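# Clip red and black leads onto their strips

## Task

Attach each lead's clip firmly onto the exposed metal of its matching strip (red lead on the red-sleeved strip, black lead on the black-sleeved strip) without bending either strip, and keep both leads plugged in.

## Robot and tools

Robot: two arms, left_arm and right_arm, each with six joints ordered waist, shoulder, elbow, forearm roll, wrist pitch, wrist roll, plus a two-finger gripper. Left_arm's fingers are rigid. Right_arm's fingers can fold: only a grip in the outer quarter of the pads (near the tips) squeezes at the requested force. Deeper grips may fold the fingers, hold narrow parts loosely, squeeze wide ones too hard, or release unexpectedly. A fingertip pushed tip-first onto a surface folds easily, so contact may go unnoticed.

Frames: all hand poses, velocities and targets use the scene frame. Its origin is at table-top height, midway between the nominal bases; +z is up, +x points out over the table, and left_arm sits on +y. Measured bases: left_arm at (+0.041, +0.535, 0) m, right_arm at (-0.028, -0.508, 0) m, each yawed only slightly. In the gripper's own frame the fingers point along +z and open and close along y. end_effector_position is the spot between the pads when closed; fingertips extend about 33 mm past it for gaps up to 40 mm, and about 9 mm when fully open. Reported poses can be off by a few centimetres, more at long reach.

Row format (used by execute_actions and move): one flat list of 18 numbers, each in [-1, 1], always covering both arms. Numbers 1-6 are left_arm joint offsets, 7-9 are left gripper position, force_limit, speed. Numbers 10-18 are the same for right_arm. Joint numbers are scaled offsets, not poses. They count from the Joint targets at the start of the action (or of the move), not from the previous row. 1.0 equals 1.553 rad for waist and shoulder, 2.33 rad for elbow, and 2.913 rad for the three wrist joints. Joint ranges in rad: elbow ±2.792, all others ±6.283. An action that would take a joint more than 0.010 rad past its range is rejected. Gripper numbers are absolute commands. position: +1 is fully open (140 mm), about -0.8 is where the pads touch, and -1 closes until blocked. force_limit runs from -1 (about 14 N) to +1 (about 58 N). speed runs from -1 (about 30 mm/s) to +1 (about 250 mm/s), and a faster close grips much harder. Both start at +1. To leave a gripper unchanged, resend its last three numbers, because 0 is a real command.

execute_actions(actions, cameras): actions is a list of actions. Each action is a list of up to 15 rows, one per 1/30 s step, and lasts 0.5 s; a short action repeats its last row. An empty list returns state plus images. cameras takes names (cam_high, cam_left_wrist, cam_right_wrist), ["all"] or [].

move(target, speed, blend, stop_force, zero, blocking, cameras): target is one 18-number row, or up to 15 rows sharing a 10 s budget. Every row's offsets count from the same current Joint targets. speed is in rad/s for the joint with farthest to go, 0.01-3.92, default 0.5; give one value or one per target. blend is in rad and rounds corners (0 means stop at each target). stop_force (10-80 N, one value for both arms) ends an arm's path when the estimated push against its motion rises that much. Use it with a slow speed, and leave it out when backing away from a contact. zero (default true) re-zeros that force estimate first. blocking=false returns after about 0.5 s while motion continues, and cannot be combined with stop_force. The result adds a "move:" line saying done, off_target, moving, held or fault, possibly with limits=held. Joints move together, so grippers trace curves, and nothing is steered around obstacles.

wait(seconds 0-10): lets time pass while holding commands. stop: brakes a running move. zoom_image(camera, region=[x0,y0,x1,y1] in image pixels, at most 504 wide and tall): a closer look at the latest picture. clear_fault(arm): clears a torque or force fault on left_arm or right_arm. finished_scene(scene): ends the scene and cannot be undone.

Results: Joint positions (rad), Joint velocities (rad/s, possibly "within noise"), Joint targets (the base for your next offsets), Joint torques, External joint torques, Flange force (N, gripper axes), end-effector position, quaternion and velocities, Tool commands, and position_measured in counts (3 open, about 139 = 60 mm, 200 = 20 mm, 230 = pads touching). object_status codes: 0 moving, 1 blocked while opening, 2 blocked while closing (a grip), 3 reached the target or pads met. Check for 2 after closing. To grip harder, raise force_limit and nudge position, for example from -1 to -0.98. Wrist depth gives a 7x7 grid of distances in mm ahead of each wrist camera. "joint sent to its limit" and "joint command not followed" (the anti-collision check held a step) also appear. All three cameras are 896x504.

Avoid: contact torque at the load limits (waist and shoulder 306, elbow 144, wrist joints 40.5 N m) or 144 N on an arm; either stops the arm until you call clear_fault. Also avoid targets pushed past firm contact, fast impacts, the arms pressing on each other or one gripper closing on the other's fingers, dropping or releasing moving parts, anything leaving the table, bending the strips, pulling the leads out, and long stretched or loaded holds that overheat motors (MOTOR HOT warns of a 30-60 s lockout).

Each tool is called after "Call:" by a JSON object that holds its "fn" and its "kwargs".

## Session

Call:
{"fn": "execute_actions", "kwargs": {"actions": []}}

Call:
{"fn": "zoom_image", "kwargs": {"camera": "cam_high", "region": [330, 80, 530, 230]}}

Scene clock: 0.00 s.
left_arm: end_effector_position=(+0.1209, +1.0633, +0.1627) position_measured=3 object_status=3 end_effector_quat_wxyz=(-0.010, +0.105, +0.994, -0.025) | right_arm: end_effector_position=(+0.6421, -1.0097, +0.2871) position_measured=3 object_status=3 end_effector_quat_wxyz=(-0.129, +0.820, -0.225, +0.511)
Joint positions: left_arm=[1.335 0.103 1.981 0.016 1.11 -0.021] | right_arm=[-1.014 0.259 1.915 1.467 0.832 0.101]
Joint velocities: within noise
Joint torques (N m): no reading
External joint torques (N m): no reading
Flange force (N): no reading
Wrist depth (mm): cam_left_wrist=[277 274 273 269 267 266 263 / 288 284 282 281 279 276 270 / 300 298 296 292 290 289 286 / 313 305 307 305 301 298 294 / - 110 322 317 317 133 307 / - 339 337 334 329 132 91 / - 358 354 353 346 342 -] | cam_right_wrist=[3274 2911 2943 3011 870 2278 1858 / 3493 2911 3046 4158 757 - - / - 3969 4440 639 612 - - / 4596 - 809 615 535 442 - / 4596 122 - - 455 138 114 / - 105 - 530 - 377 102 / - - - - 395 - -]
Joint targets: left_arm=[1.335 0.103 1.981 0.016 1.110 -0.021] | right_arm=[-1.014 0.259 1.915 1.467 0.832 0.101]
Tool commands: left_gripper/position=+1.0 left_gripper/force_limit=+1.0 left_gripper/speed=+1.0 right_gripper/position=+1.0 right_gripper/force_limit=+1.0 right_gripper/speed=+1.0
camera_calibration:
cam_left_wrist: T_world_to_cam=[[0.150458, 0.987921, -0.0370843, -1.05565], [0.960869, -0.137308, 0.240576, 0.0111164], [0.232578, -0.0718298, -0.969922, 0.351432], [0, 0, 0, 1]] pos_world=[0.0664143, 1.06967, 0.299039]
cam_right_wrist: T_world_to_cam=[[-0.239865, -0.856697, -0.456656, -0.570886], [-0.605923, 0.499632, -0.619052, 1.08751], [0.7585, 0.128209, -0.638937, -0.0318878], [0, 0, 0, 1]] pos_world=[0.5462, -1.02834, 0.392154]

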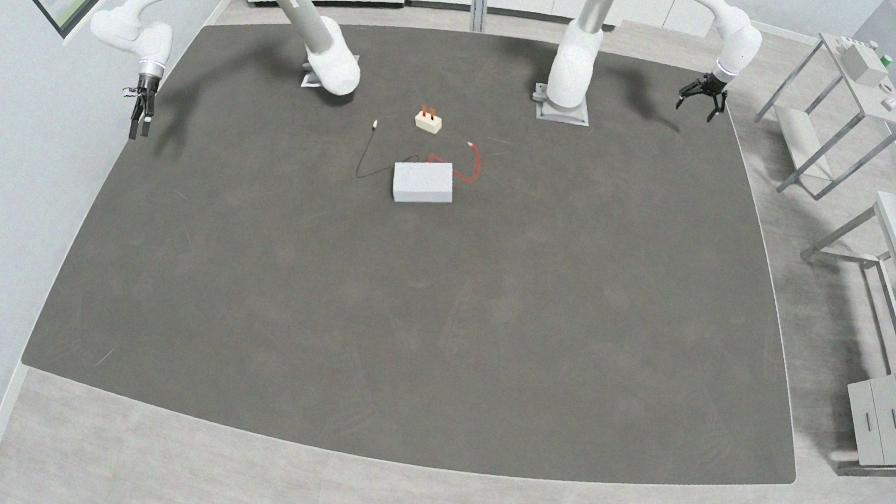

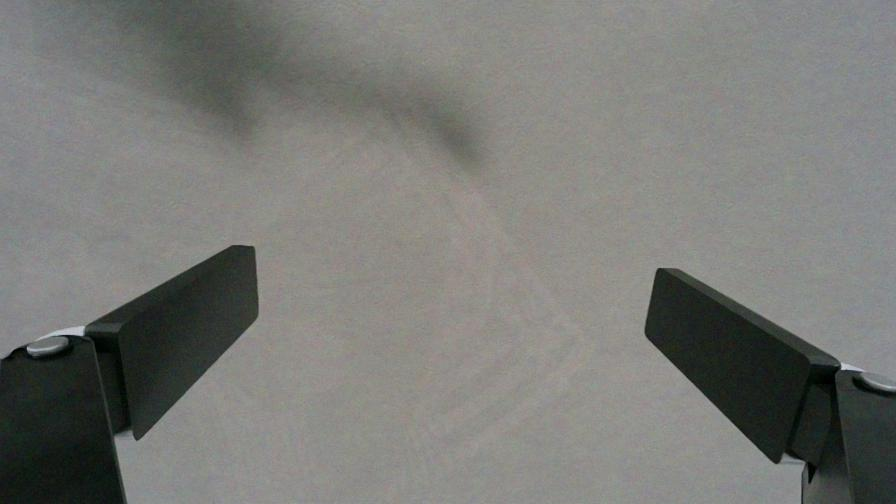

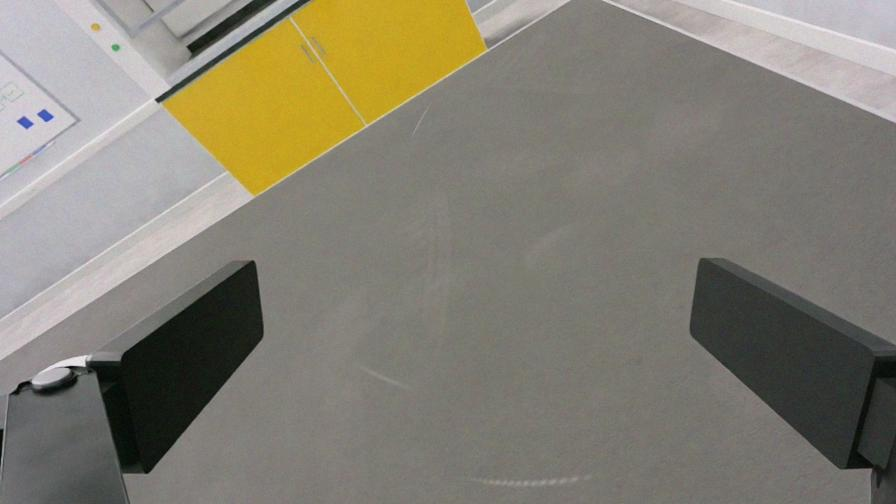

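Scaled by 2.520 from the camera's 896x504 image, which has a finer 1280x720 frame.

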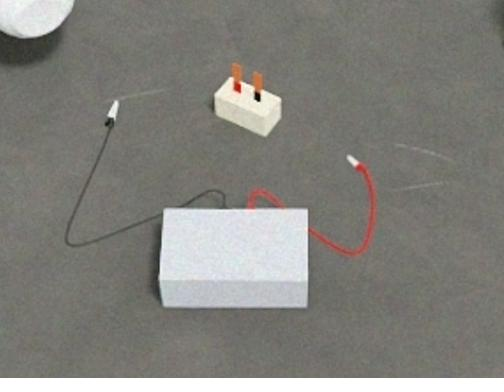

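Call:
{"fn": "move", "kwargs": {"target": [-0.837,-0.0328,-0.0425,-0.0055,0.0335,0.3,1,1,1,0,0,0,0,0,0,1,1,1], "speed": 1.2}}

Call:
{"fn": "move", "kwargs": {"target": [-0.7296,0,0,0,0,0.4126,-0.286,-1,-1,0,0,0,0,0,0,1,1,1], "speed": 1.2, "cameras": ["cam_left_wrist"]}}

Call:
{"fn": "zoom_image", "kwargs": {"camera": "cam_left_wrist", "region": [380, 40, 580, 240]}}

Call:
{"fn": "zoom_image", "kwargs": {"camera": "cam_high", "region": [400, 90, 470, 145]}}

Scene clock: 19.17 s.
left_arm: end_effector_position=(+0.5935, +0.5955, +0.2405) position_measured=3 object_status=3 end_effector_quat_wxyz=(+0.000, +0.928, +0.374, +0.000) | right_arm: end_effector_position=(+0.6421, -1.0097, +0.2871) position_measured=3 object_status=3 end_effector_quat_wxyz=(-0.129, +0.820, -0.225, +0.511)
Joint positions: left_arm=[0.035 0.052 1.882 0 1.207 0.852] | right_arm=[-1.014 0.259 1.915 1.467 0.832 0.101]
Joint torques (N m): left_arm=[0.55 -52.3 -36.89 4.02 0.07 0.13] | right_arm=[-1.71 -62.98 -36.99 2.28 1.32 -0.59]
External joint torques (N m): left_arm=[-0.42 7.36 -2.57 0.07 -0.12 -0.13] | right_arm=[1.88 -2.99 -1.9 -0.26 -0.32 0.56]
Flange force (N): left_arm=[12.0 10.5 1.4] | right_arm=[4.9 -5.2 -0.4]
Wrist depth (mm): cam_left_wrist=[334 332 333 338 338 341 341 / 347 347 350 351 355 357 358 / 364 363 366 368 370 370 373 / 378 372 381 389 389 387 391 / - 110 403 403 406 133 410 / - 416 422 425 426 123 91 / - 439 445 441 451 452 -] | cam_right_wrist=[3011 2757 2911 3119 916 2220 1926 / 3493 3046 3082 2943 673 - 506 / 3638 3316 1048 757 - - 446 / - 956 - - 529 - - / - 122 - 530 474 137 108 / - 112 554 - - - 102 / - 598 - - - - 97]
Joint targets: left_arm=[0.035 0.052 1.882 0.000 1.207 0.852] | right_arm=[-1.014 0.259 1.915 1.467 0.832 0.101]
move: done

Scene clock: 22.77 s.
left_arm: end_effector_position=(+0.3301, +0.0601, +0.2405) position_measured=165 object_status=3 end_effector_quat_wxyz=(+0.000, +0.707, -0.707, +0.000) | right_arm: end_effector_position=(+0.6421, -1.0097, +0.2871) position_measured=3 object_status=3 end_effector_quat_wxyz=(-0.129, +0.820, -0.225, +0.511)
Joint positions: left_arm=[-1.099 0.052 1.882 0 1.207 2.054] | right_arm=[-1.014 0.259 1.915 1.467 0.832 0.101]
Joint torques (N m): left_arm=[2.69 -52.26 -36.99 3.99 0.06 0.34] | right_arm=[-1.64 -62.77 -36.97 2.29 1.32 -0.53]
External joint torques (N m): left_arm=[-2.63 7.25 -2.45 0.03 -0.11 -0.34] | right_arm=[1.66 -2.94 -1.89 -0.26 -0.33 0.51]
Flange force (N): left_arm=[15.9 -3.4 1.4] | right_arm=[4.8 -4.8 -0.6]
Wrist depth (mm): cam_left_wrist=[270 309 336 337 336 342 342 / 281 302 348 349 311 356 359 / 293 300 364 364 371 374 374 / 307 312 379 382 384 392 393 / 396 390 94 404 119 415 423 / - - - - 75 95 435 / - - - 445 - - 67] | cam_right_wrist=[2729 3447 3156 3082 - 2673 1701 / 3588 3046 3195 867 - - 501 / - 3274 - - - 490 442 / - 1061 777 619 562 450 - / - 122 - 554 464 138 108 / - 113 580 495 416 - 102 / - 535 525 463 - 339 -]
Joint targets: left_arm=[-1.099 0.052 1.882 0.000 1.207 2.054] | right_arm=[-1.014 0.259 1.915 1.467 0.832 0.101]
move: done
camera_calibration:
cam_left_wrist: T_world_to_cam=[[-0.998152, -0.059148, 0.01392, 0.336557], [-0.0535472, 0.964497, 0.258607, -0.0820367], [-0.0287219, 0.257384, -0.965882, 0.371728], [0, 0, 0, 1]] pos_world=[0.342219, 0.0033539, 0.375576]
Images, in order (width x height): cam_left_wrist 896x504.

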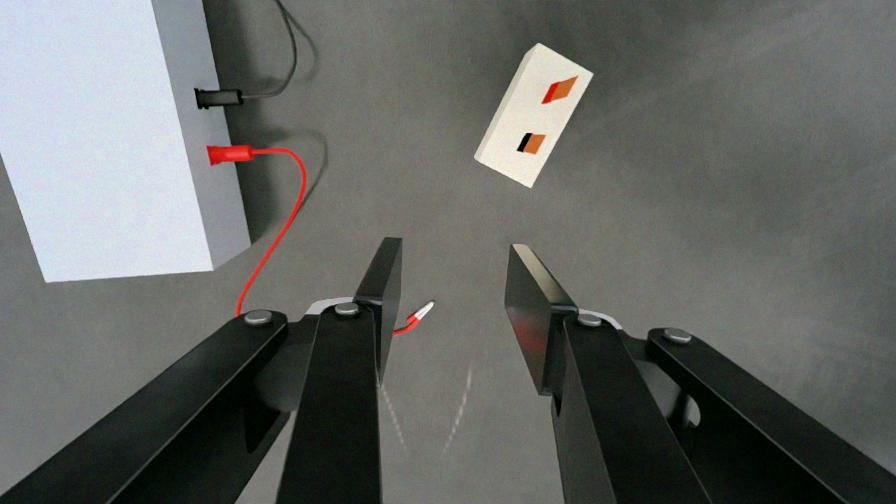

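Scaled by 2.520 from the camera's 896x504 image, which has a finer 1280x720 frame.

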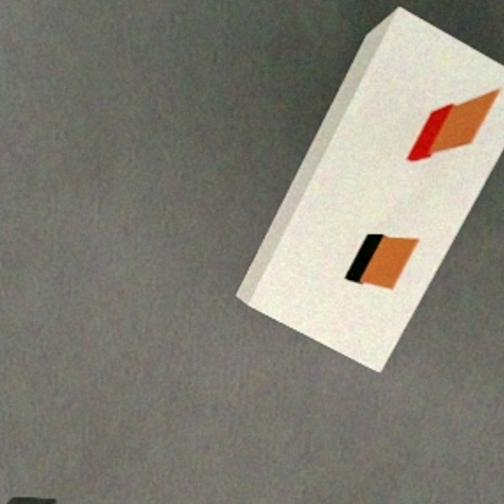

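This scene's latest camera images include none from cam_high. They are from: cam_left_wrist. cam_high's image comes with the result of a call that names it in "cameras".

Call:
{"fn": "move", "kwargs": {"target": [0.0998,0.001,0.1226,0,-0.0986,0.2993,-0.286,-1,-1,0,0,0,0,0,0,1,1,1], "speed": 0.7, "cameras": ["cam_left_wrist"]}}

Call:
{"fn": "zoom_image", "kwargs": {"camera": "cam_left_wrist", "region": [350, 130, 560, 340]}}

Scene clock: 50.43 s.
left_arm: end_effector_position=(+0.3541, +0.1719, +0.1006) position_measured=165 object_status=3 end_effector_quat_wxyz=(+0.000, -0.415, +0.910, +0.000) | right_arm: end_effector_position=(+0.6421, -1.0097, +0.2871) position_measured=3 object_status=3 end_effector_quat_wxyz=(-0.129, +0.820, -0.225, +0.511)
Joint positions: left_arm=[-0.944 0.053 2.168 0 0.92 2.926] | right_arm=[-1.014 0.259 1.915 1.467 0.832 0.101]
Joint torques (N m): left_arm=[2.1 -46.36 -31.35 3.38 0.04 0.22] | right_arm=[-1.97 -62.69 -36.88 2.29 1.32 -0.58]
External joint torques (N m): left_arm=[-2.04 6.98 -2.26 0.03 -0.06 -0.22] | right_arm=[2.06 -3.15 -2.13 -0.26 -0.33 0.55]
Flange force (N): left_arm=[6.7 -13.5 6.2] | right_arm=[5.3 -5.4 -0.2]
Wrist depth (mm): cam_left_wrist=[208 209 212 212 213 214 217 / 215 218 219 221 222 224 225 / 224 227 229 231 232 234 236 / 220 238 238 240 242 245 247 / 192 234 94 253 120 255 259 / - - - 267 75 95 271 / - - - 277 - - 67] | cam_right_wrist=[3274 2911 2847 3156 - 2339 1970 / 3493 2879 3234 910 726 - - / - 3690 1101 - - - - / 3540 4030 766 647 - - 391 / - 122 693 - - 137 114 / - 105 - 479 - - 102 / - 580 - 427 375 350 97]
Joint targets: left_arm=[-0.944 0.053 2.168 0.000 0.920 2.926] | right_arm=[-1.014 0.259 1.915 1.467 0.832 0.101]
move: done
camera_calibration:
cam_left_wrist: T_world_to_cam=[[-0.791416, 0.611115, 0.0141039, 0.180644], [0.593259, 0.762322, 0.258669, -0.346742], [0.147325, 0.213082, -0.965863, 0.153782], [0, 0, 0, 1]] pos_world=[0.326017, 0.121167, 0.235676]
Images, in order (width x height): cam_left_wrist 896x504.

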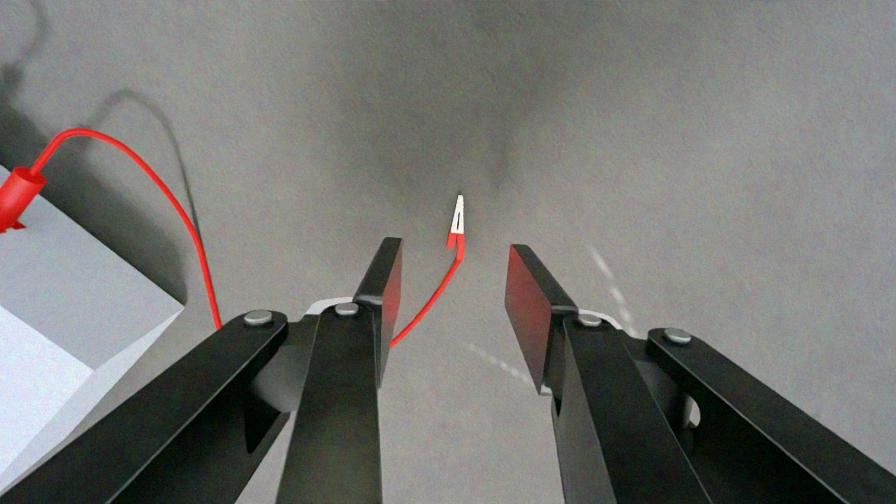

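Scaled by 2.400 from the camera's 896x504 image, which has a finer 1280x720 frame.

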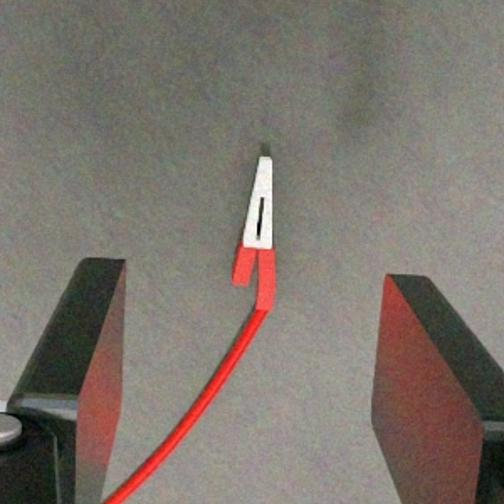

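Call:
{"fn": "move", "kwargs": {"target": [[0.0143,0.0193,0.0157,0,-0.0228,0.0248,-0.286,-1,-1,0,0,0,0,0,0,1,1,1],[0.0143,0.0475,0.0272,0,-0.047,0.0248,-0.286,-1,-1,0,0,0,0,0,0,1,1,1]], "speed": [0.15,0.06], "stop_force": 12, "cameras": ["cam_left_wrist"]}}

Call:
{"fn": "zoom_image", "kwargs": {"camera": "cam_left_wrist", "region": [350, 130, 560, 340]}}

Scene clock: 72.40 s.
left_arm: end_effector_position=(+0.3590, +0.1829, +0.0388) position_measured=165 object_status=3 end_effector_quat_wxyz=(+0.000, -0.392, +0.920, +0.000) | right_arm: end_effector_position=(+0.6421, -1.0097, +0.2871) position_measured=3 object_status=3 end_effector_quat_wxyz=(-0.129, +0.820, -0.225, +0.511)
Joint positions: left_arm=[-0.922 0.127 2.231 0 0.783 2.998] | right_arm=[-1.014 0.259 1.915 1.467 0.832 0.101]
Joint torques (N m): left_arm=[2.43 -50.19 -27.08 3.03 0.15 0.39] | right_arm=[-1.78 -62.56 -37.01 2.33 1.33 -0.53]
External joint torques (N m): left_arm=[-2.41 7.22 -2.65 -0.01 -0.16 -0.39] | right_arm=[1.72 -3.32 -1.96 -0.29 -0.34 0.5]
Flange force (N): left_arm=[6.9 -14.1 8.7] | right_arm=[4.9 -5.3 -1.0]
Wrist depth (mm): cam_left_wrist=[154 154 155 156 156 158 159 / 159 160 162 163 164 165 166 / 166 168 169 170 171 173 173 / 174 175 175 177 178 181 182 / 179 181 94 186 117 188 191 / - - - 196 75 95 200 / - - - 207 - - 67] | cam_right_wrist=[3638 2977 2911 3082 826 2258 1885 / - 3156 3082 - - 576 509 / - 3156 - - - - - / - 1044 766 - - 450 395 / - 121 688 500 470 137 108 / - 105 - - - - 102 / - 609 - 439 379 - -]
Joint targets: left_arm=[-0.922 0.127 2.231 0.000 0.783 2.998] | right_arm=[-1.014 0.259 1.915 1.467 0.832 0.101]
move: done
camera_calibration:
cam_left_wrist: T_world_to_cam=[[-0.759815, 0.64998, 0.0144224, 0.160238], [0.630744, 0.731588, 0.258729, -0.349862], [0.157618, 0.205683, -0.965842, 0.0886958], [0, 0, 0, 1]] pos_world=[0.328445, 0.13356, 0.173875]
Images, in order (width x height): cam_left_wrist 896x504.

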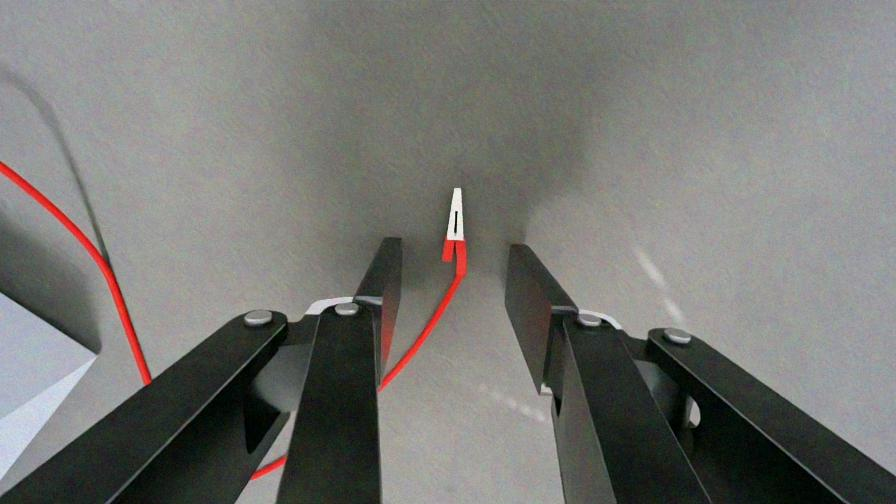

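Scaled by 2.400 from the camera's 896x504 image, which has a finer 1280x720 frame.

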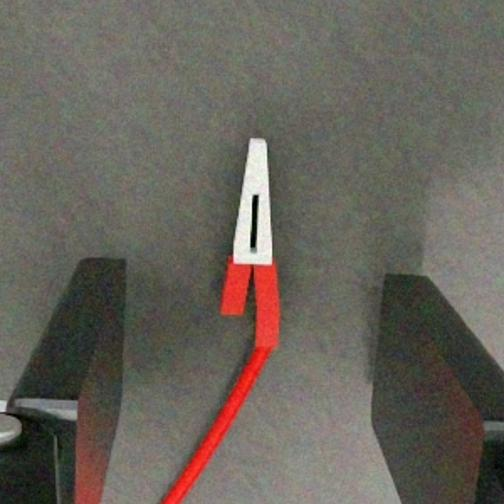

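Call:
{"fn": "execute_actions", "kwargs": {"actions": [[[0,0,0,0,0,0,-1,-1,-1,0,0,0,0,0,0,1,1,1]],[[0,0,0,0,0,0,-1,-1,-1,0,0,0,0,0,0,1,1,1]],[[0,0,0,0,0,0,-1,-1,-1,0,0,0,0,0,0,1,1,1]]], "cameras": ["cam_left_wrist"]}}

Call:
{"fn": "zoom_image", "kwargs": {"camera": "cam_left_wrist", "region": [350, 130, 560, 340]}}

Scene clock: 82.43 s.
left_arm: end_effector_position=(+0.3590, +0.1829, +0.0388) position_measured=221 object_status=2 end_effector_quat_wxyz=(+0.000, -0.392, +0.920, +0.000) | right_arm: end_effector_position=(+0.6421, -1.0097, +0.2871) position_measured=3 object_status=3 end_effector_quat_wxyz=(-0.129, +0.820, -0.225, +0.511)
Joint positions: left_arm=[-0.922 0.127 2.231 0 0.783 2.998] | right_arm=[-1.014 0.259 1.915 1.467 0.832 0.101]
Joint torques (N m): left_arm=[2.12 -49.97 -27.09 3.03 0.08 0.33] | right_arm=[-1.71 -63.01 -36.96 2.33 1.35 -0.53]
External joint torques (N m): left_arm=[-2.1 7.08 -2.57 -0.01 -0.08 -0.33] | right_arm=[1.77 -3.24 -2.05 -0.3 -0.36 0.51]
External joint torques at the end of the 1st action: left_arm=[-2.35 7.2 -2.5 -0.06 -0.15 -0.33] | right_arm=[1.81 -3.71 -2.11 -0.24 -0.31 0.54]
External joint torques at the end of the 2nd action: left_arm=[-2.24 7.51 -2.59 0.01 -0.08 -0.37] | right_arm=[2.21 -3.5 -2.07 -0.3 -0.31 0.51]
Flange force (N): left_arm=[6.1 -13.9 8.4] | right_arm=[5.1 -5.2 -0.7]
Flange force at the end of the 1st action (N): left_arm=[6.6 -13.8 8.7] | right_arm=[5.2 -5.8 -1.2]
Flange force at the end of the 2nd action (N): left_arm=[6.5 -14.5 9.0] | right_arm=[5.2 -5.9 -0.6]
Wrist depth (mm): cam_left_wrist=[155 154 155 156 157 158 159 / 159 160 162 163 164 165 166 / 166 167 168 170 171 172 174 / 174 175 176 175 180 181 182 / 179 183 182 99 104 190 191 / 188 186 82 - 83 198 201 / - - - - - 67 210] | cam_right_wrist=[2568 2847 3156 3011 - 2646 1926 / 3742 2977 3234 - 734 - 1559 / 3638 3588 963 - 621 487 - / 5038 1023 856 589 - 439 416 / - 122 637 - - 137 108 / - 105 631 - 427 - 102 / - - 502 429 - 317 97]
Joint targets: left_arm=[-0.922 0.127 2.231 0.000 0.783 2.998] | right_arm=[-1.014 0.259 1.915 1.467 0.832 0.101]
camera_calibration:
cam_left_wrist: T_world_to_cam=[[-0.759815, 0.64998, 0.0144224, 0.160238], [0.630744, 0.731588, 0.258729, -0.349862], [0.157618, 0.205683, -0.965842, 0.0886958], [0, 0, 0, 1]] pos_world=[0.328445, 0.13356, 0.173875]
Images, in order (width x height): cam_left_wrist 896x504.

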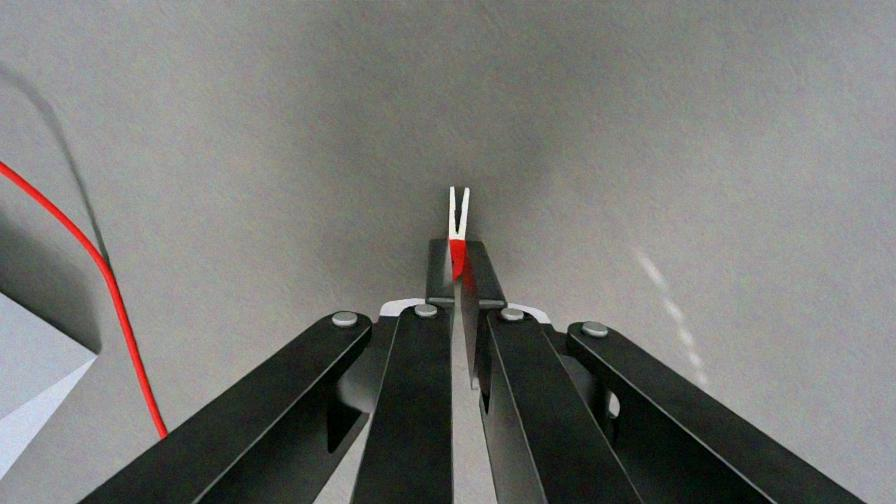

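Scaled by 2.400 from the camera's 896x504 image, which has a finer 1280x720 frame.

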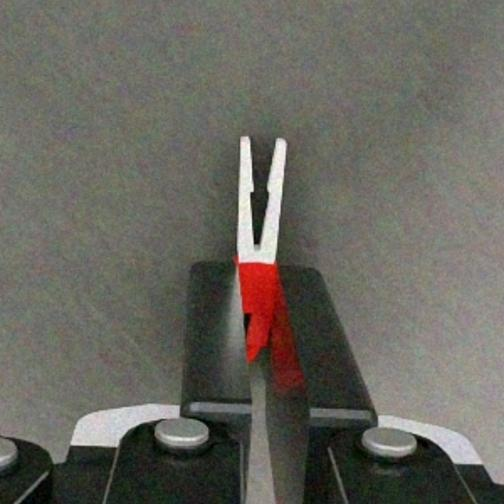

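Call:
{"fn": "move", "kwargs": {"target": [[0,-0.105,-0.0611,0,0.1049,0,-1,-1,-1,0,0,0,0,0,0,1,1,1],[-0.0948,0.0617,-0.2432,0,0.1616,0.4277,-1,-1,-1,0,0,0,0,0,0,1,1,1],[-0.2607,0.0565,-0.1976,0,0.1279,0.8267,-1,-1,-1,0,0,0,0,0,0,1,1,1],[-0.2607,0.0941,-0.1644,0,0.0813,0.8267,-1,-1,-1,0,0,0,0,0,0,1,1,1]], "speed": [0.25,0.7,0.6,0.2], "blend": [0.04,0.08,0.02,0], "cameras": ["cam_left_wrist","cam_high"]}}

Call:
{"fn": "zoom_image", "kwargs": {"camera": "cam_left_wrist", "region": [370, 40, 570, 240]}}

Call:
{"fn": "zoom_image", "kwargs": {"camera": "cam_high", "region": [390, 85, 460, 140]}}

Scene clock: 119.40 s.
left_arm: end_effector_position=(+0.2380, -0.0790, +0.1245) position_measured=221 object_status=2 end_effector_quat_wxyz=(+0.000, +0.844, +0.537, +0.000) | right_arm: end_effector_position=(+0.6421, -1.0097, +0.2871) position_measured=3 object_status=3 end_effector_quat_wxyz=(-0.129, +0.820, -0.225, +0.511)
Joint positions: left_arm=[-1.327 0.273 1.848 0 1.02 5.406] | right_arm=[-1.014 0.259 1.915 1.467 0.832 0.101]
Joint torques (N m): left_arm=[1.95 -70.81 -32.84 3.66 0.59 0.37] | right_arm=[-1.58 -62.87 -36.89 2.3 1.3 -0.53]
External joint torques (N m): left_arm=[-1.91 6.69 -3.07 0.06 -0.56 -0.37] | right_arm=[1.58 -2.76 -1.89 -0.28 -0.32 0.51]
Flange force (N): left_arm=[-13.4 7.6 4.1] | right_arm=[4.8 -4.5 -0.5]
Wrist depth (mm): cam_left_wrist=[230 231 232 194 234 236 237 / 239 241 241 201 245 246 247 / 250 250 252 253 256 256 258 / 260 257 264 261 266 268 270 / 273 274 271 98 274 281 284 / 291 282 82 - 83 293 298 / - - - - - 67 310] | cam_right_wrist=[2471 2977 3852 3082 894 2000 1940 / 3638 3195 3119 906 686 590 1679 / 4158 4596 3046 856 606 493 414 / - 4093 837 - 568 444 404 / - 122 - - - 138 109 / - 105 - - 404 364 102 / - 562 - - - 338 -]
Joint targets: left_arm=[-1.327 0.273 1.848 0.000 1.020 5.406] | right_arm=[-1.014 0.259 1.915 1.467 0.832 0.101]
move: done
camera_calibration:
cam_left_wrist: T_world_to_cam=[[0.928932, -0.369981, 0.0141403, -0.24513], [-0.360858, -0.896156, 0.258238, 0.00330773], [-0.0828711, -0.244988, -0.965978, 0.266015], [0, 0, 0, 1]] pos_world=[0.250947, -0.0225587, 0.259577]
Images, in order (width x height): cam_high 896x504, cam_left_wrist 896x504.

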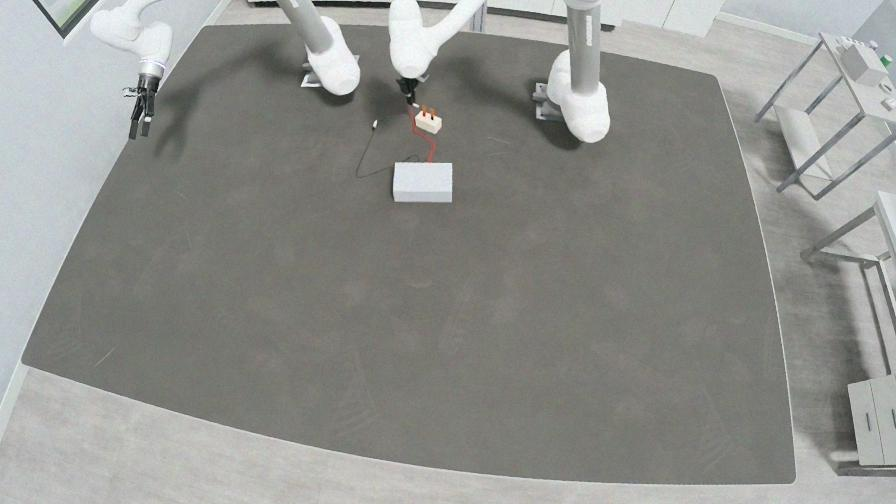

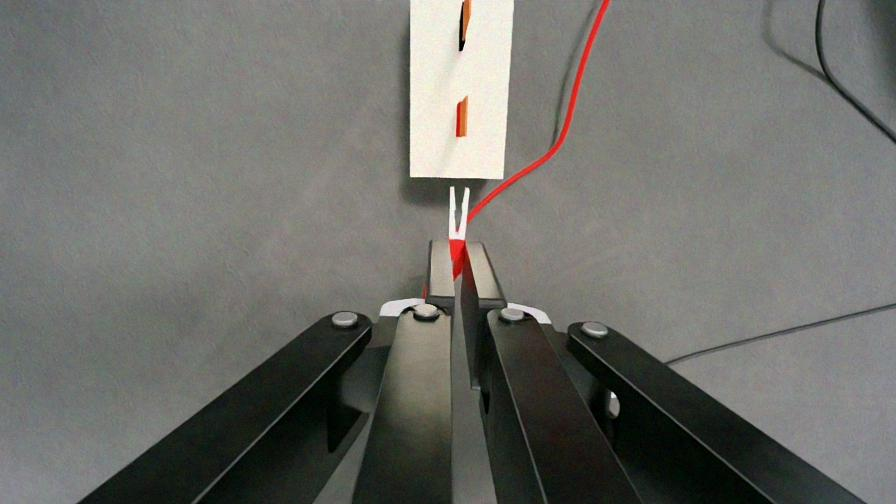

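Scaled by 2.520 from the camera's 896x504 image, which has a finer 1280x720 frame.

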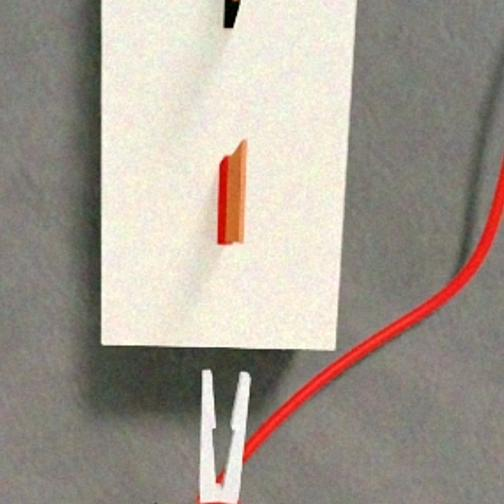

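Scaled by 7.200 from the camera's 896x504 image, which has a finer 1280x720 frame.

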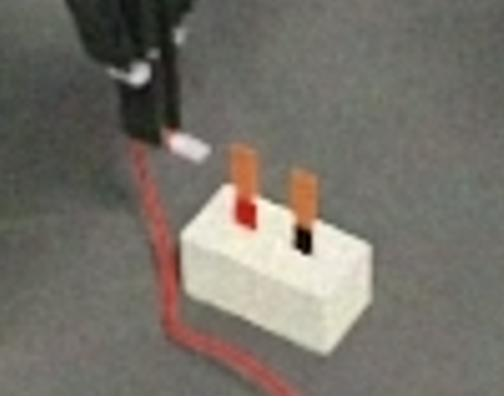

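Call:
{"fn": "move", "kwargs": {"target": [0.0052,0.0004,0.0032,0,-0.0028,-0.012,-1,-1,-1,0,0,0,0,0,0,1,1,1], "speed": 0.1, "cameras": ["cam_left_wrist","cam_high"]}}

Call:
{"fn": "zoom_image", "kwargs": {"camera": "cam_left_wrist", "region": [370, 40, 570, 240]}}

Call:
{"fn": "zoom_image", "kwargs": {"camera": "cam_high", "region": [390, 85, 460, 140]}}

Scene clock: 138.77 s.
left_arm: end_effector_position=(+0.2424, -0.0755, +0.1205) position_measured=221 object_status=2 end_effector_quat_wxyz=(+0.000, +0.832, +0.555, +0.000) | right_arm: end_effector_position=(+0.6421, -1.0097, +0.2871) position_measured=3 object_status=3 end_effector_quat_wxyz=(-0.129, +0.820, -0.225, +0.511)
Joint positions: left_arm=[-1.318 0.274 1.856 0 1.012 5.372] | right_arm=[-1.014 0.259 1.915 1.467 0.832 0.101]
Joint torques (N m): left_arm=[2.28 -72.06 -33.06 3.66 0.15 0.45] | right_arm=[-1.51 -62.64 -36.89 2.3 1.36 -0.54]
External joint torques (N m): left_arm=[-2.31 8.17 -2.7 0.04 -0.12 -0.45] | right_arm=[1.55 -3.74 -2.23 -0.25 -0.37 0.52]
Flange force (N): left_arm=[-15.4 7.6 5.0] | right_arm=[5.3 -5.5 -1.4]
Wrist depth (mm): cam_left_wrist=[226 227 230 190 231 232 234 / 236 236 239 197 238 243 243 / 245 248 248 205 252 253 255 / 256 258 260 257 262 265 266 / 268 270 267 98 270 277 279 / 281 277 82 - 83 287 292 / - - - - - 67 309] | cam_right_wrist=[2673 2977 2879 3156 - 2318 1858 / 3402 3234 3316 876 680 574 542 / - 3690 970 738 655 - 429 / 5574 1061 734 - - - 390 / 4678 122 608 - - 137 114 / - 105 - - - 365 102 / - 566 - 458 - 342 -]
Joint targets: left_arm=[-1.318 0.274 1.856 0.000 1.012 5.371] | right_arm=[-1.014 0.259 1.915 1.467 0.832 0.101]
move: done
camera_calibration:
cam_left_wrist: T_world_to_cam=[[0.943924, -0.329857, 0.0142214, -0.248468], [-0.322164, -0.910772, 0.258273, -0.00138944], [-0.0722407, -0.248371, -0.965967, 0.260551], [0, 0, 0, 1]] pos_world=[0.25291, -0.018511, 0.255576]
Images, in order (width x height): cam_high 896x504, cam_left_wrist 896x504.

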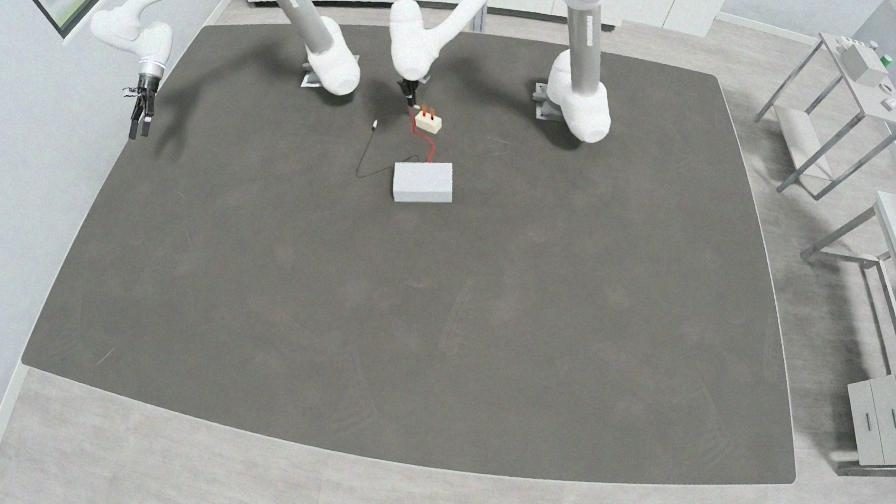

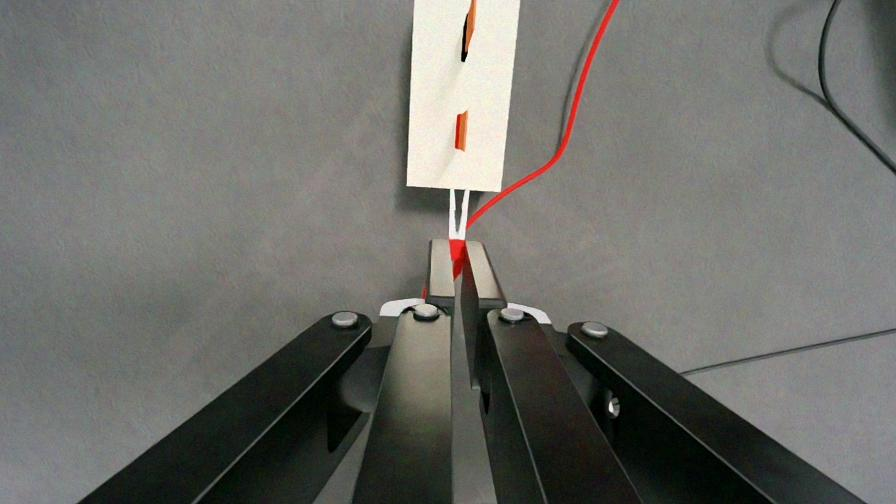

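Scaled by 2.520 from the camera's 896x504 image, which has a finer 1280x720 frame.

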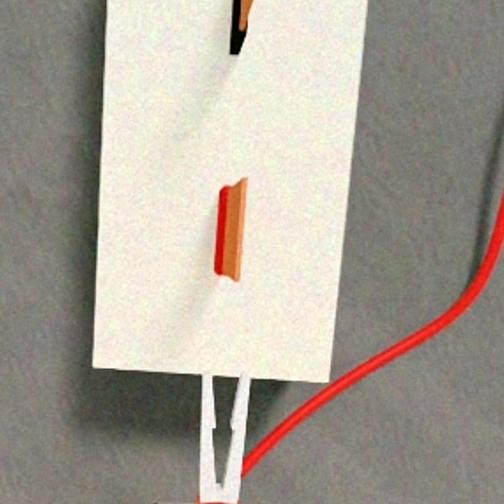

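Scaled by 7.200 from the camera's 896x504 image, which has a finer 1280x720 frame.

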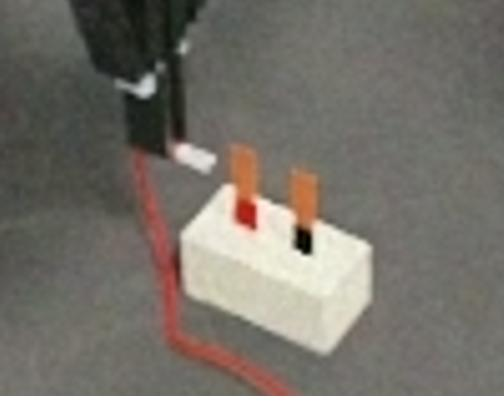

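Call:
{"fn": "move", "kwargs": {"target": [0.0132,-0.0146,0.013,0,-0.0026,0.007,-1,-1,-1,0,0,0,0,0,0,1,1,1], "speed": 0.05, "cameras": ["cam_left_wrist","cam_high"]}}

Call:
{"fn": "zoom_image", "kwargs": {"camera": "cam_left_wrist", "region": [400, 130, 520, 250]}}

Call:
{"fn": "zoom_image", "kwargs": {"camera": "cam_high", "region": [390, 85, 460, 140]}}

Scene clock: 149.87 s.
left_arm: end_effector_position=(+0.2504, -0.0561, +0.1205) position_measured=221 object_status=2 end_effector_quat_wxyz=(+0.000, +0.832, +0.555, +0.000) | right_arm: end_effector_position=(+0.6421, -1.0097, +0.2871) position_measured=3 object_status=3 end_effector_quat_wxyz=(-0.129, +0.820, -0.225, +0.511)
Joint positions: left_arm=[-1.298 0.251 1.886 0 1.005 5.392] | right_arm=[-1.014 0.259 1.915 1.467 0.832 0.101]
Joint torques (N m): left_arm=[2.03 -69.47 -32.74 3.59 0.16 0.62] | right_arm=[-1.95 -62.7 -36.89 2.3 1.33 -0.56]
External joint torques (N m): left_arm=[-2.09 8.27 -2.75 0.08 -0.13 -0.62] | right_arm=[1.92 -2.99 -1.9 -0.27 -0.35 0.54]
Flange force (N): left_arm=[-15.4 8.0 5.3] | right_arm=[4.9 -5.2 -0.3]
Wrist depth (mm): cam_left_wrist=[226 227 229 226 231 232 232 / 236 237 239 199 240 242 244 / 245 247 248 205 252 253 254 / 257 258 258 212 263 265 266 / 269 270 267 98 270 276 280 / 281 277 82 - 83 287 294 / - - - - - 67 306] | cam_right_wrist=[2568 3011 2911 2911 903 2339 1970 / 3402 3082 3046 879 - 604 501 / - 2339 970 - - 494 - / - 1074 764 636 - 464 - / - 122 624 555 437 138 114 / - 105 - 491 412 - 102 / - 535 - - 388 - 97]
Joint targets: left_arm=[-1.298 0.251 1.886 0.000 1.004 5.392] | right_arm=[-1.014 0.259 1.915 1.467 0.832 0.101]
move: done
camera_calibration:
cam_left_wrist: T_world_to_cam=[[0.944023, -0.329578, 0.0141045, -0.249616], [-0.321871, -0.910898, 0.258192, 0.0188004], [-0.0722467, -0.248279, -0.965991, 0.265955], [0, 0, 0, 1]] pos_world=[0.260909, 0.000888531, 0.255577]
Images, in order (width x height): cam_high 896x504, cam_left_wrist 896x504.

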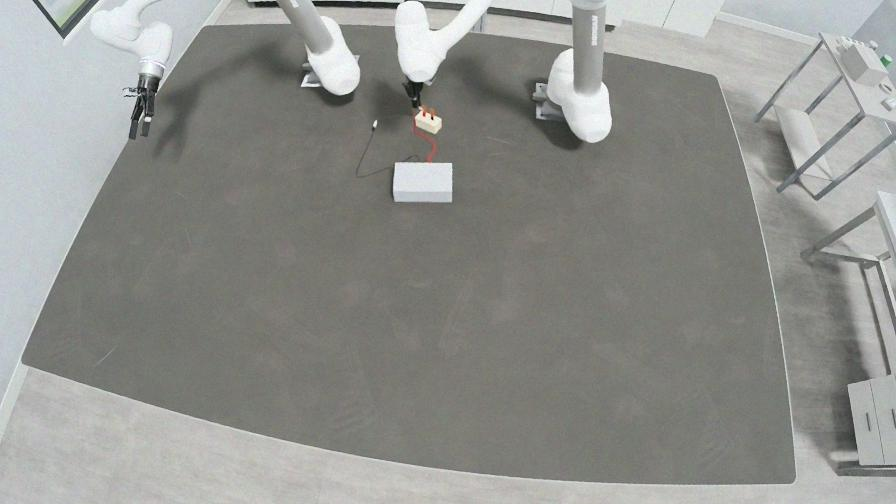

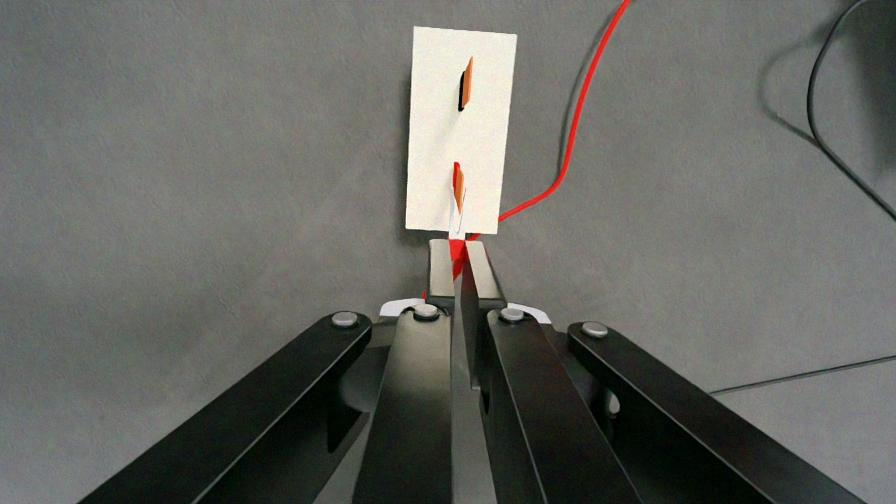

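Scaled by 4.200 from the camera's 896x504 image, which has a finer 1280x720 frame.

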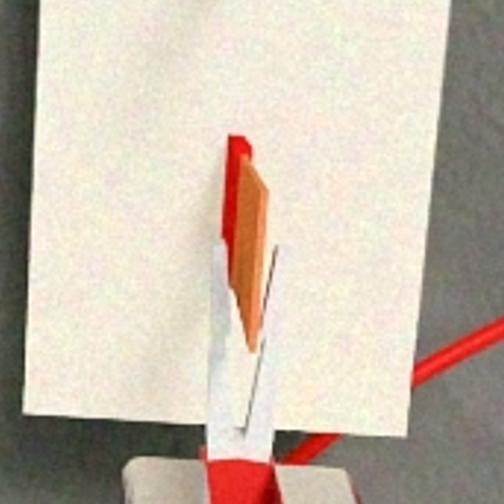

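Scaled by 7.200 from the camera's 896x504 image, which has a finer 1280x720 frame.

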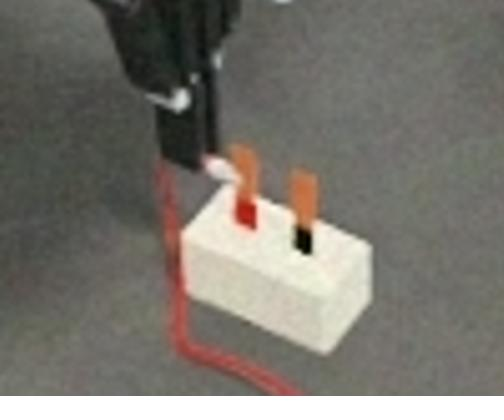

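Call:
{"fn": "move", "kwargs": {"target": [0.0005,-0.0014,0.0012,0,-0.0002,0.0002,-1,-1,-1,0,0,0,0,0,0,1,1,1], "speed": 0.05, "cameras": ["cam_left_wrist"]}}

Call:
{"fn": "zoom_image", "kwargs": {"camera": "cam_left_wrist", "region": [400, 130, 520, 250]}}

Call:
{"fn": "execute_actions", "kwargs": {"actions": [[[0,0,0,0,0,0,-0.41,-1,-1,0,0,0,0,0,0,1,1,1]],[[0,0,0,0,0,0,-0.41,-1,-1,0,0,0,0,0,0,1,1,1]]], "cameras": ["cam_left_wrist","cam_high"]}}

Call:
{"fn": "zoom_image", "kwargs": {"camera": "cam_left_wrist", "region": [400, 130, 520, 250]}}

Call:
{"fn": "zoom_image", "kwargs": {"camera": "cam_high", "region": [390, 85, 460, 140]}}

Scene clock: 166.37 s.
left_arm: end_effector_position=(+0.2505, -0.0544, +0.1205) position_measured=221 object_status=2 end_effector_quat_wxyz=(+0.000, +0.832, +0.555, +0.000) | right_arm: end_effector_position=(+0.6421, -1.0097, +0.2871) position_measured=3 object_status=3 end_effector_quat_wxyz=(-0.129, +0.820, -0.225, +0.511)
Joint positions: left_arm=[-1.297 0.249 1.889 0 1.004 5.392] | right_arm=[-1.014 0.259 1.915 1.467 0.832 0.101]
Joint torques (N m): left_arm=[2.11 -69.48 -33.19 3.64 0.19 0.35] | right_arm=[-1.97 -62.72 -37.03 2.29 1.34 -0.55]
External joint torques (N m): left_arm=[-2.13 8.42 -2.31 0.04 -0.16 -0.35] | right_arm=[1.97 -2.97 -1.7 -0.27 -0.36 0.53]
Flange force (N): left_arm=[-14.6 7.9 5.9] | right_arm=[4.5 -5.3 -0.4]
Wrist depth (mm): cam_left_wrist=[227 227 228 226 231 232 234 / 235 237 238 199 240 242 243 / 246 247 248 206 251 252 254 / 256 258 258 256 263 265 268 / 269 270 95 98 269 277 280 / 281 278 82 - 83 286 293 / - - - - - 67 306] | cam_right_wrist=[2817 3082 2911 3082 1023 2239 1832 / 3402 2943 3119 856 726 573 - / 3316 4158 939 757 580 512 457 / 4516 3742 - - 523 452 - / - 122 605 - 422 138 108 / - 105 - - 404 384 102 / - - - - 394 335 -]
Joint targets: left_arm=[-1.297 0.249 1.889 0.000 1.004 5.392] | right_arm=[-1.014 0.259 1.915 1.467 0.832 0.101]
move: done
camera_calibration:
cam_left_wrist: T_world_to_cam=[[0.944101, -0.329352, 0.0141358, -0.24918], [-0.321663, -0.910979, 0.258166, 0.0203073], [-0.0721502, -0.248282, -0.965997, 0.266457], [0, 0, 0, 1]] pos_world=[0.261008, 0.00258822, 0.255677]
Images, in order (width x height): cam_left_wrist 896x504.

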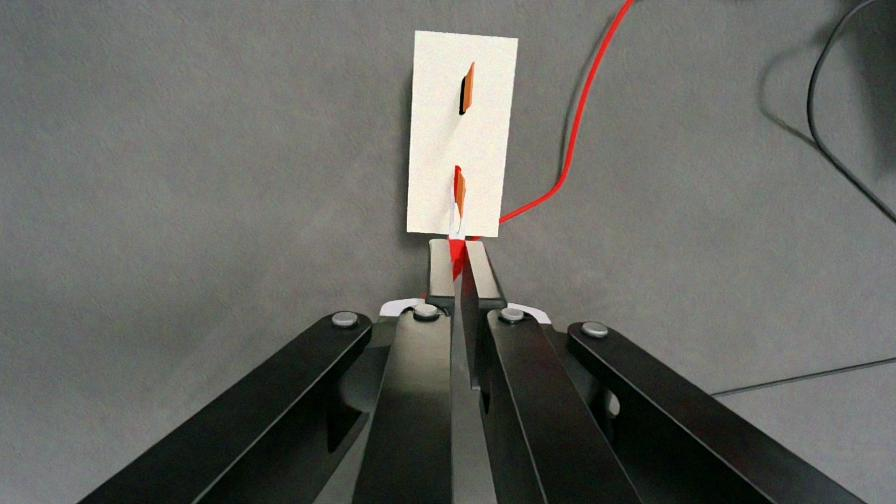

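Scaled by 4.200 from the camera's 896x504 image, which has a finer 1280x720 frame.

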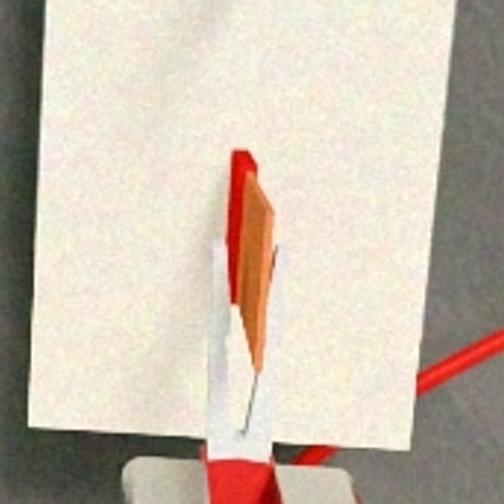

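Scene clock: 167.57 s.
left_arm: end_effector_position=(+0.2505, -0.0544, +0.1205) position_measured=181 object_status=3 end_effector_quat_wxyz=(+0.000, +0.832, +0.555, +0.000) | right_arm: end_effector_position=(+0.6421, -1.0097, +0.2871) position_measured=3 object_status=3 end_effector_quat_wxyz=(-0.129, +0.820, -0.225, +0.511)
Joint positions: left_arm=[-1.297 0.249 1.889 0 1.004 5.392] | right_arm=[-1.014 0.259 1.915 1.467 0.832 0.101]
Joint torques (N m): left_arm=[2.46 -69.62 -33.04 3.59 0.2 0.33] | right_arm=[-1.81 -62.88 -36.89 2.29 1.33 -0.53]
External joint torques (N m): left_arm=[-2.44 8.27 -2.5 0.08 -0.17 -0.33] | right_arm=[2.14 -2.86 -2.01 -0.28 -0.34 0.51]
External joint torques at the end of the 1st action: left_arm=[-2.46 8.16 -2.65 0.03 -0.08 -0.42] | right_arm=[2.12 -3.01 -1.86 -0.28 -0.34 0.54]
Flange force (N): left_arm=[-15.1 7.6 5.6] | right_arm=[5.1 -5.2 0.1]
Flange force at the end of the 1st action (N): left_arm=[-15.3 7.6 5.2] | right_arm=[4.9 -5.5 -0.2]
Wrist depth (mm): cam_left_wrist=[226 227 229 226 231 233 233 / 235 236 237 199 239 242 243 / 245 246 253 206 252 253 254 / 256 261 259 245 263 264 267 / 268 267 93 271 119 277 278 / 277 - - 287 75 96 291 / - - - 303 - 71 67] | cam_right_wrist=[3234 2879 2879 2594 862 2258 1926 / 3402 2911 3234 - 697 594 514 / 3234 4366 956 746 - - 428 / 4763 - - 573 495 449 384 / 4440 121 679 525 491 137 108 / - 112 569 484 - - 102 / - 590 - 427 366 350 -]
Joint targets: left_arm=[-1.297 0.249 1.889 0.000 1.004 5.392] | right_arm=[-1.014 0.259 1.915 1.467 0.832 0.101]
camera_calibration:
cam_left_wrist: T_world_to_cam=[[0.944101, -0.329352, 0.0141358, -0.24918], [-0.321663, -0.910979, 0.258166, 0.0203073], [-0.0721502, -0.248282, -0.965997, 0.266457], [0, 0, 0, 1]] pos_world=[0.261008, 0.00258822, 0.255677]
Images, in order (width x height): cam_high 896x504, cam_left_wrist 896x504.

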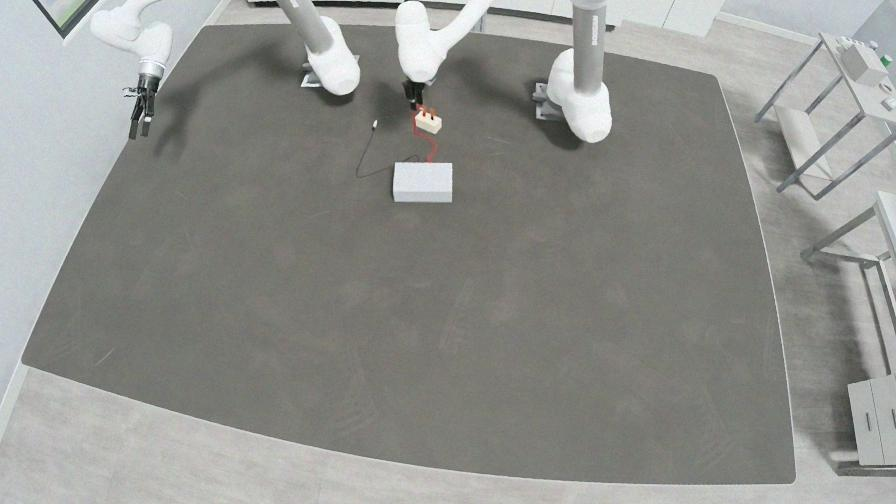

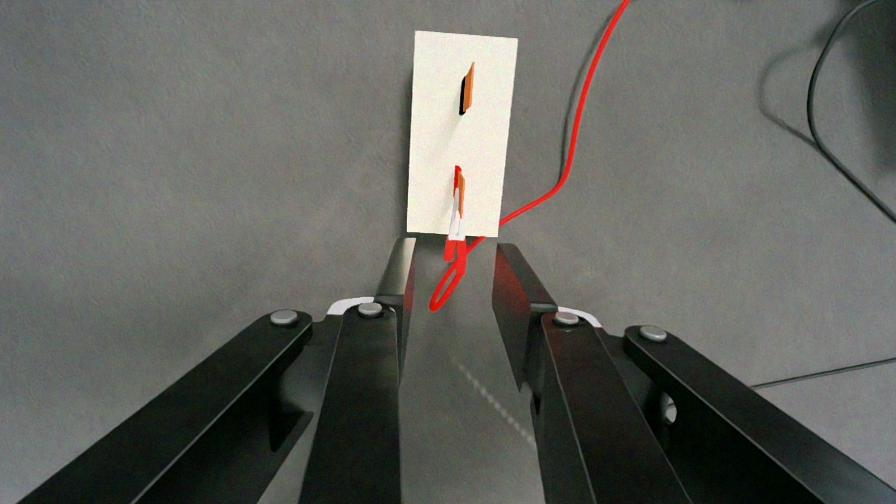

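Scaled by 4.200 from the camera's 896x504 image, which has a finer 1280x720 frame.

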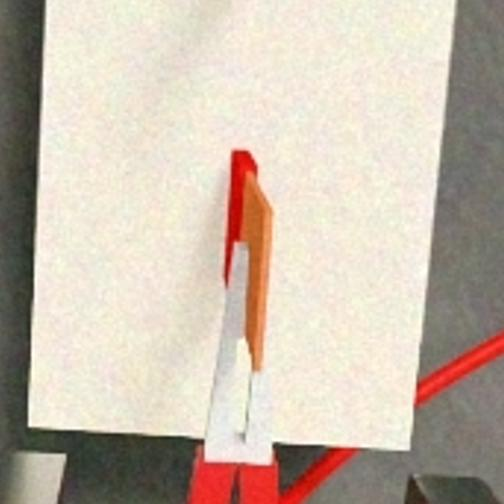

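Scaled by 7.200 from the camera's 896x504 image, which has a finer 1280x720 frame.

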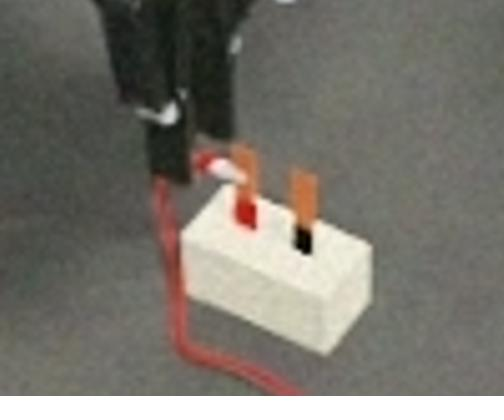

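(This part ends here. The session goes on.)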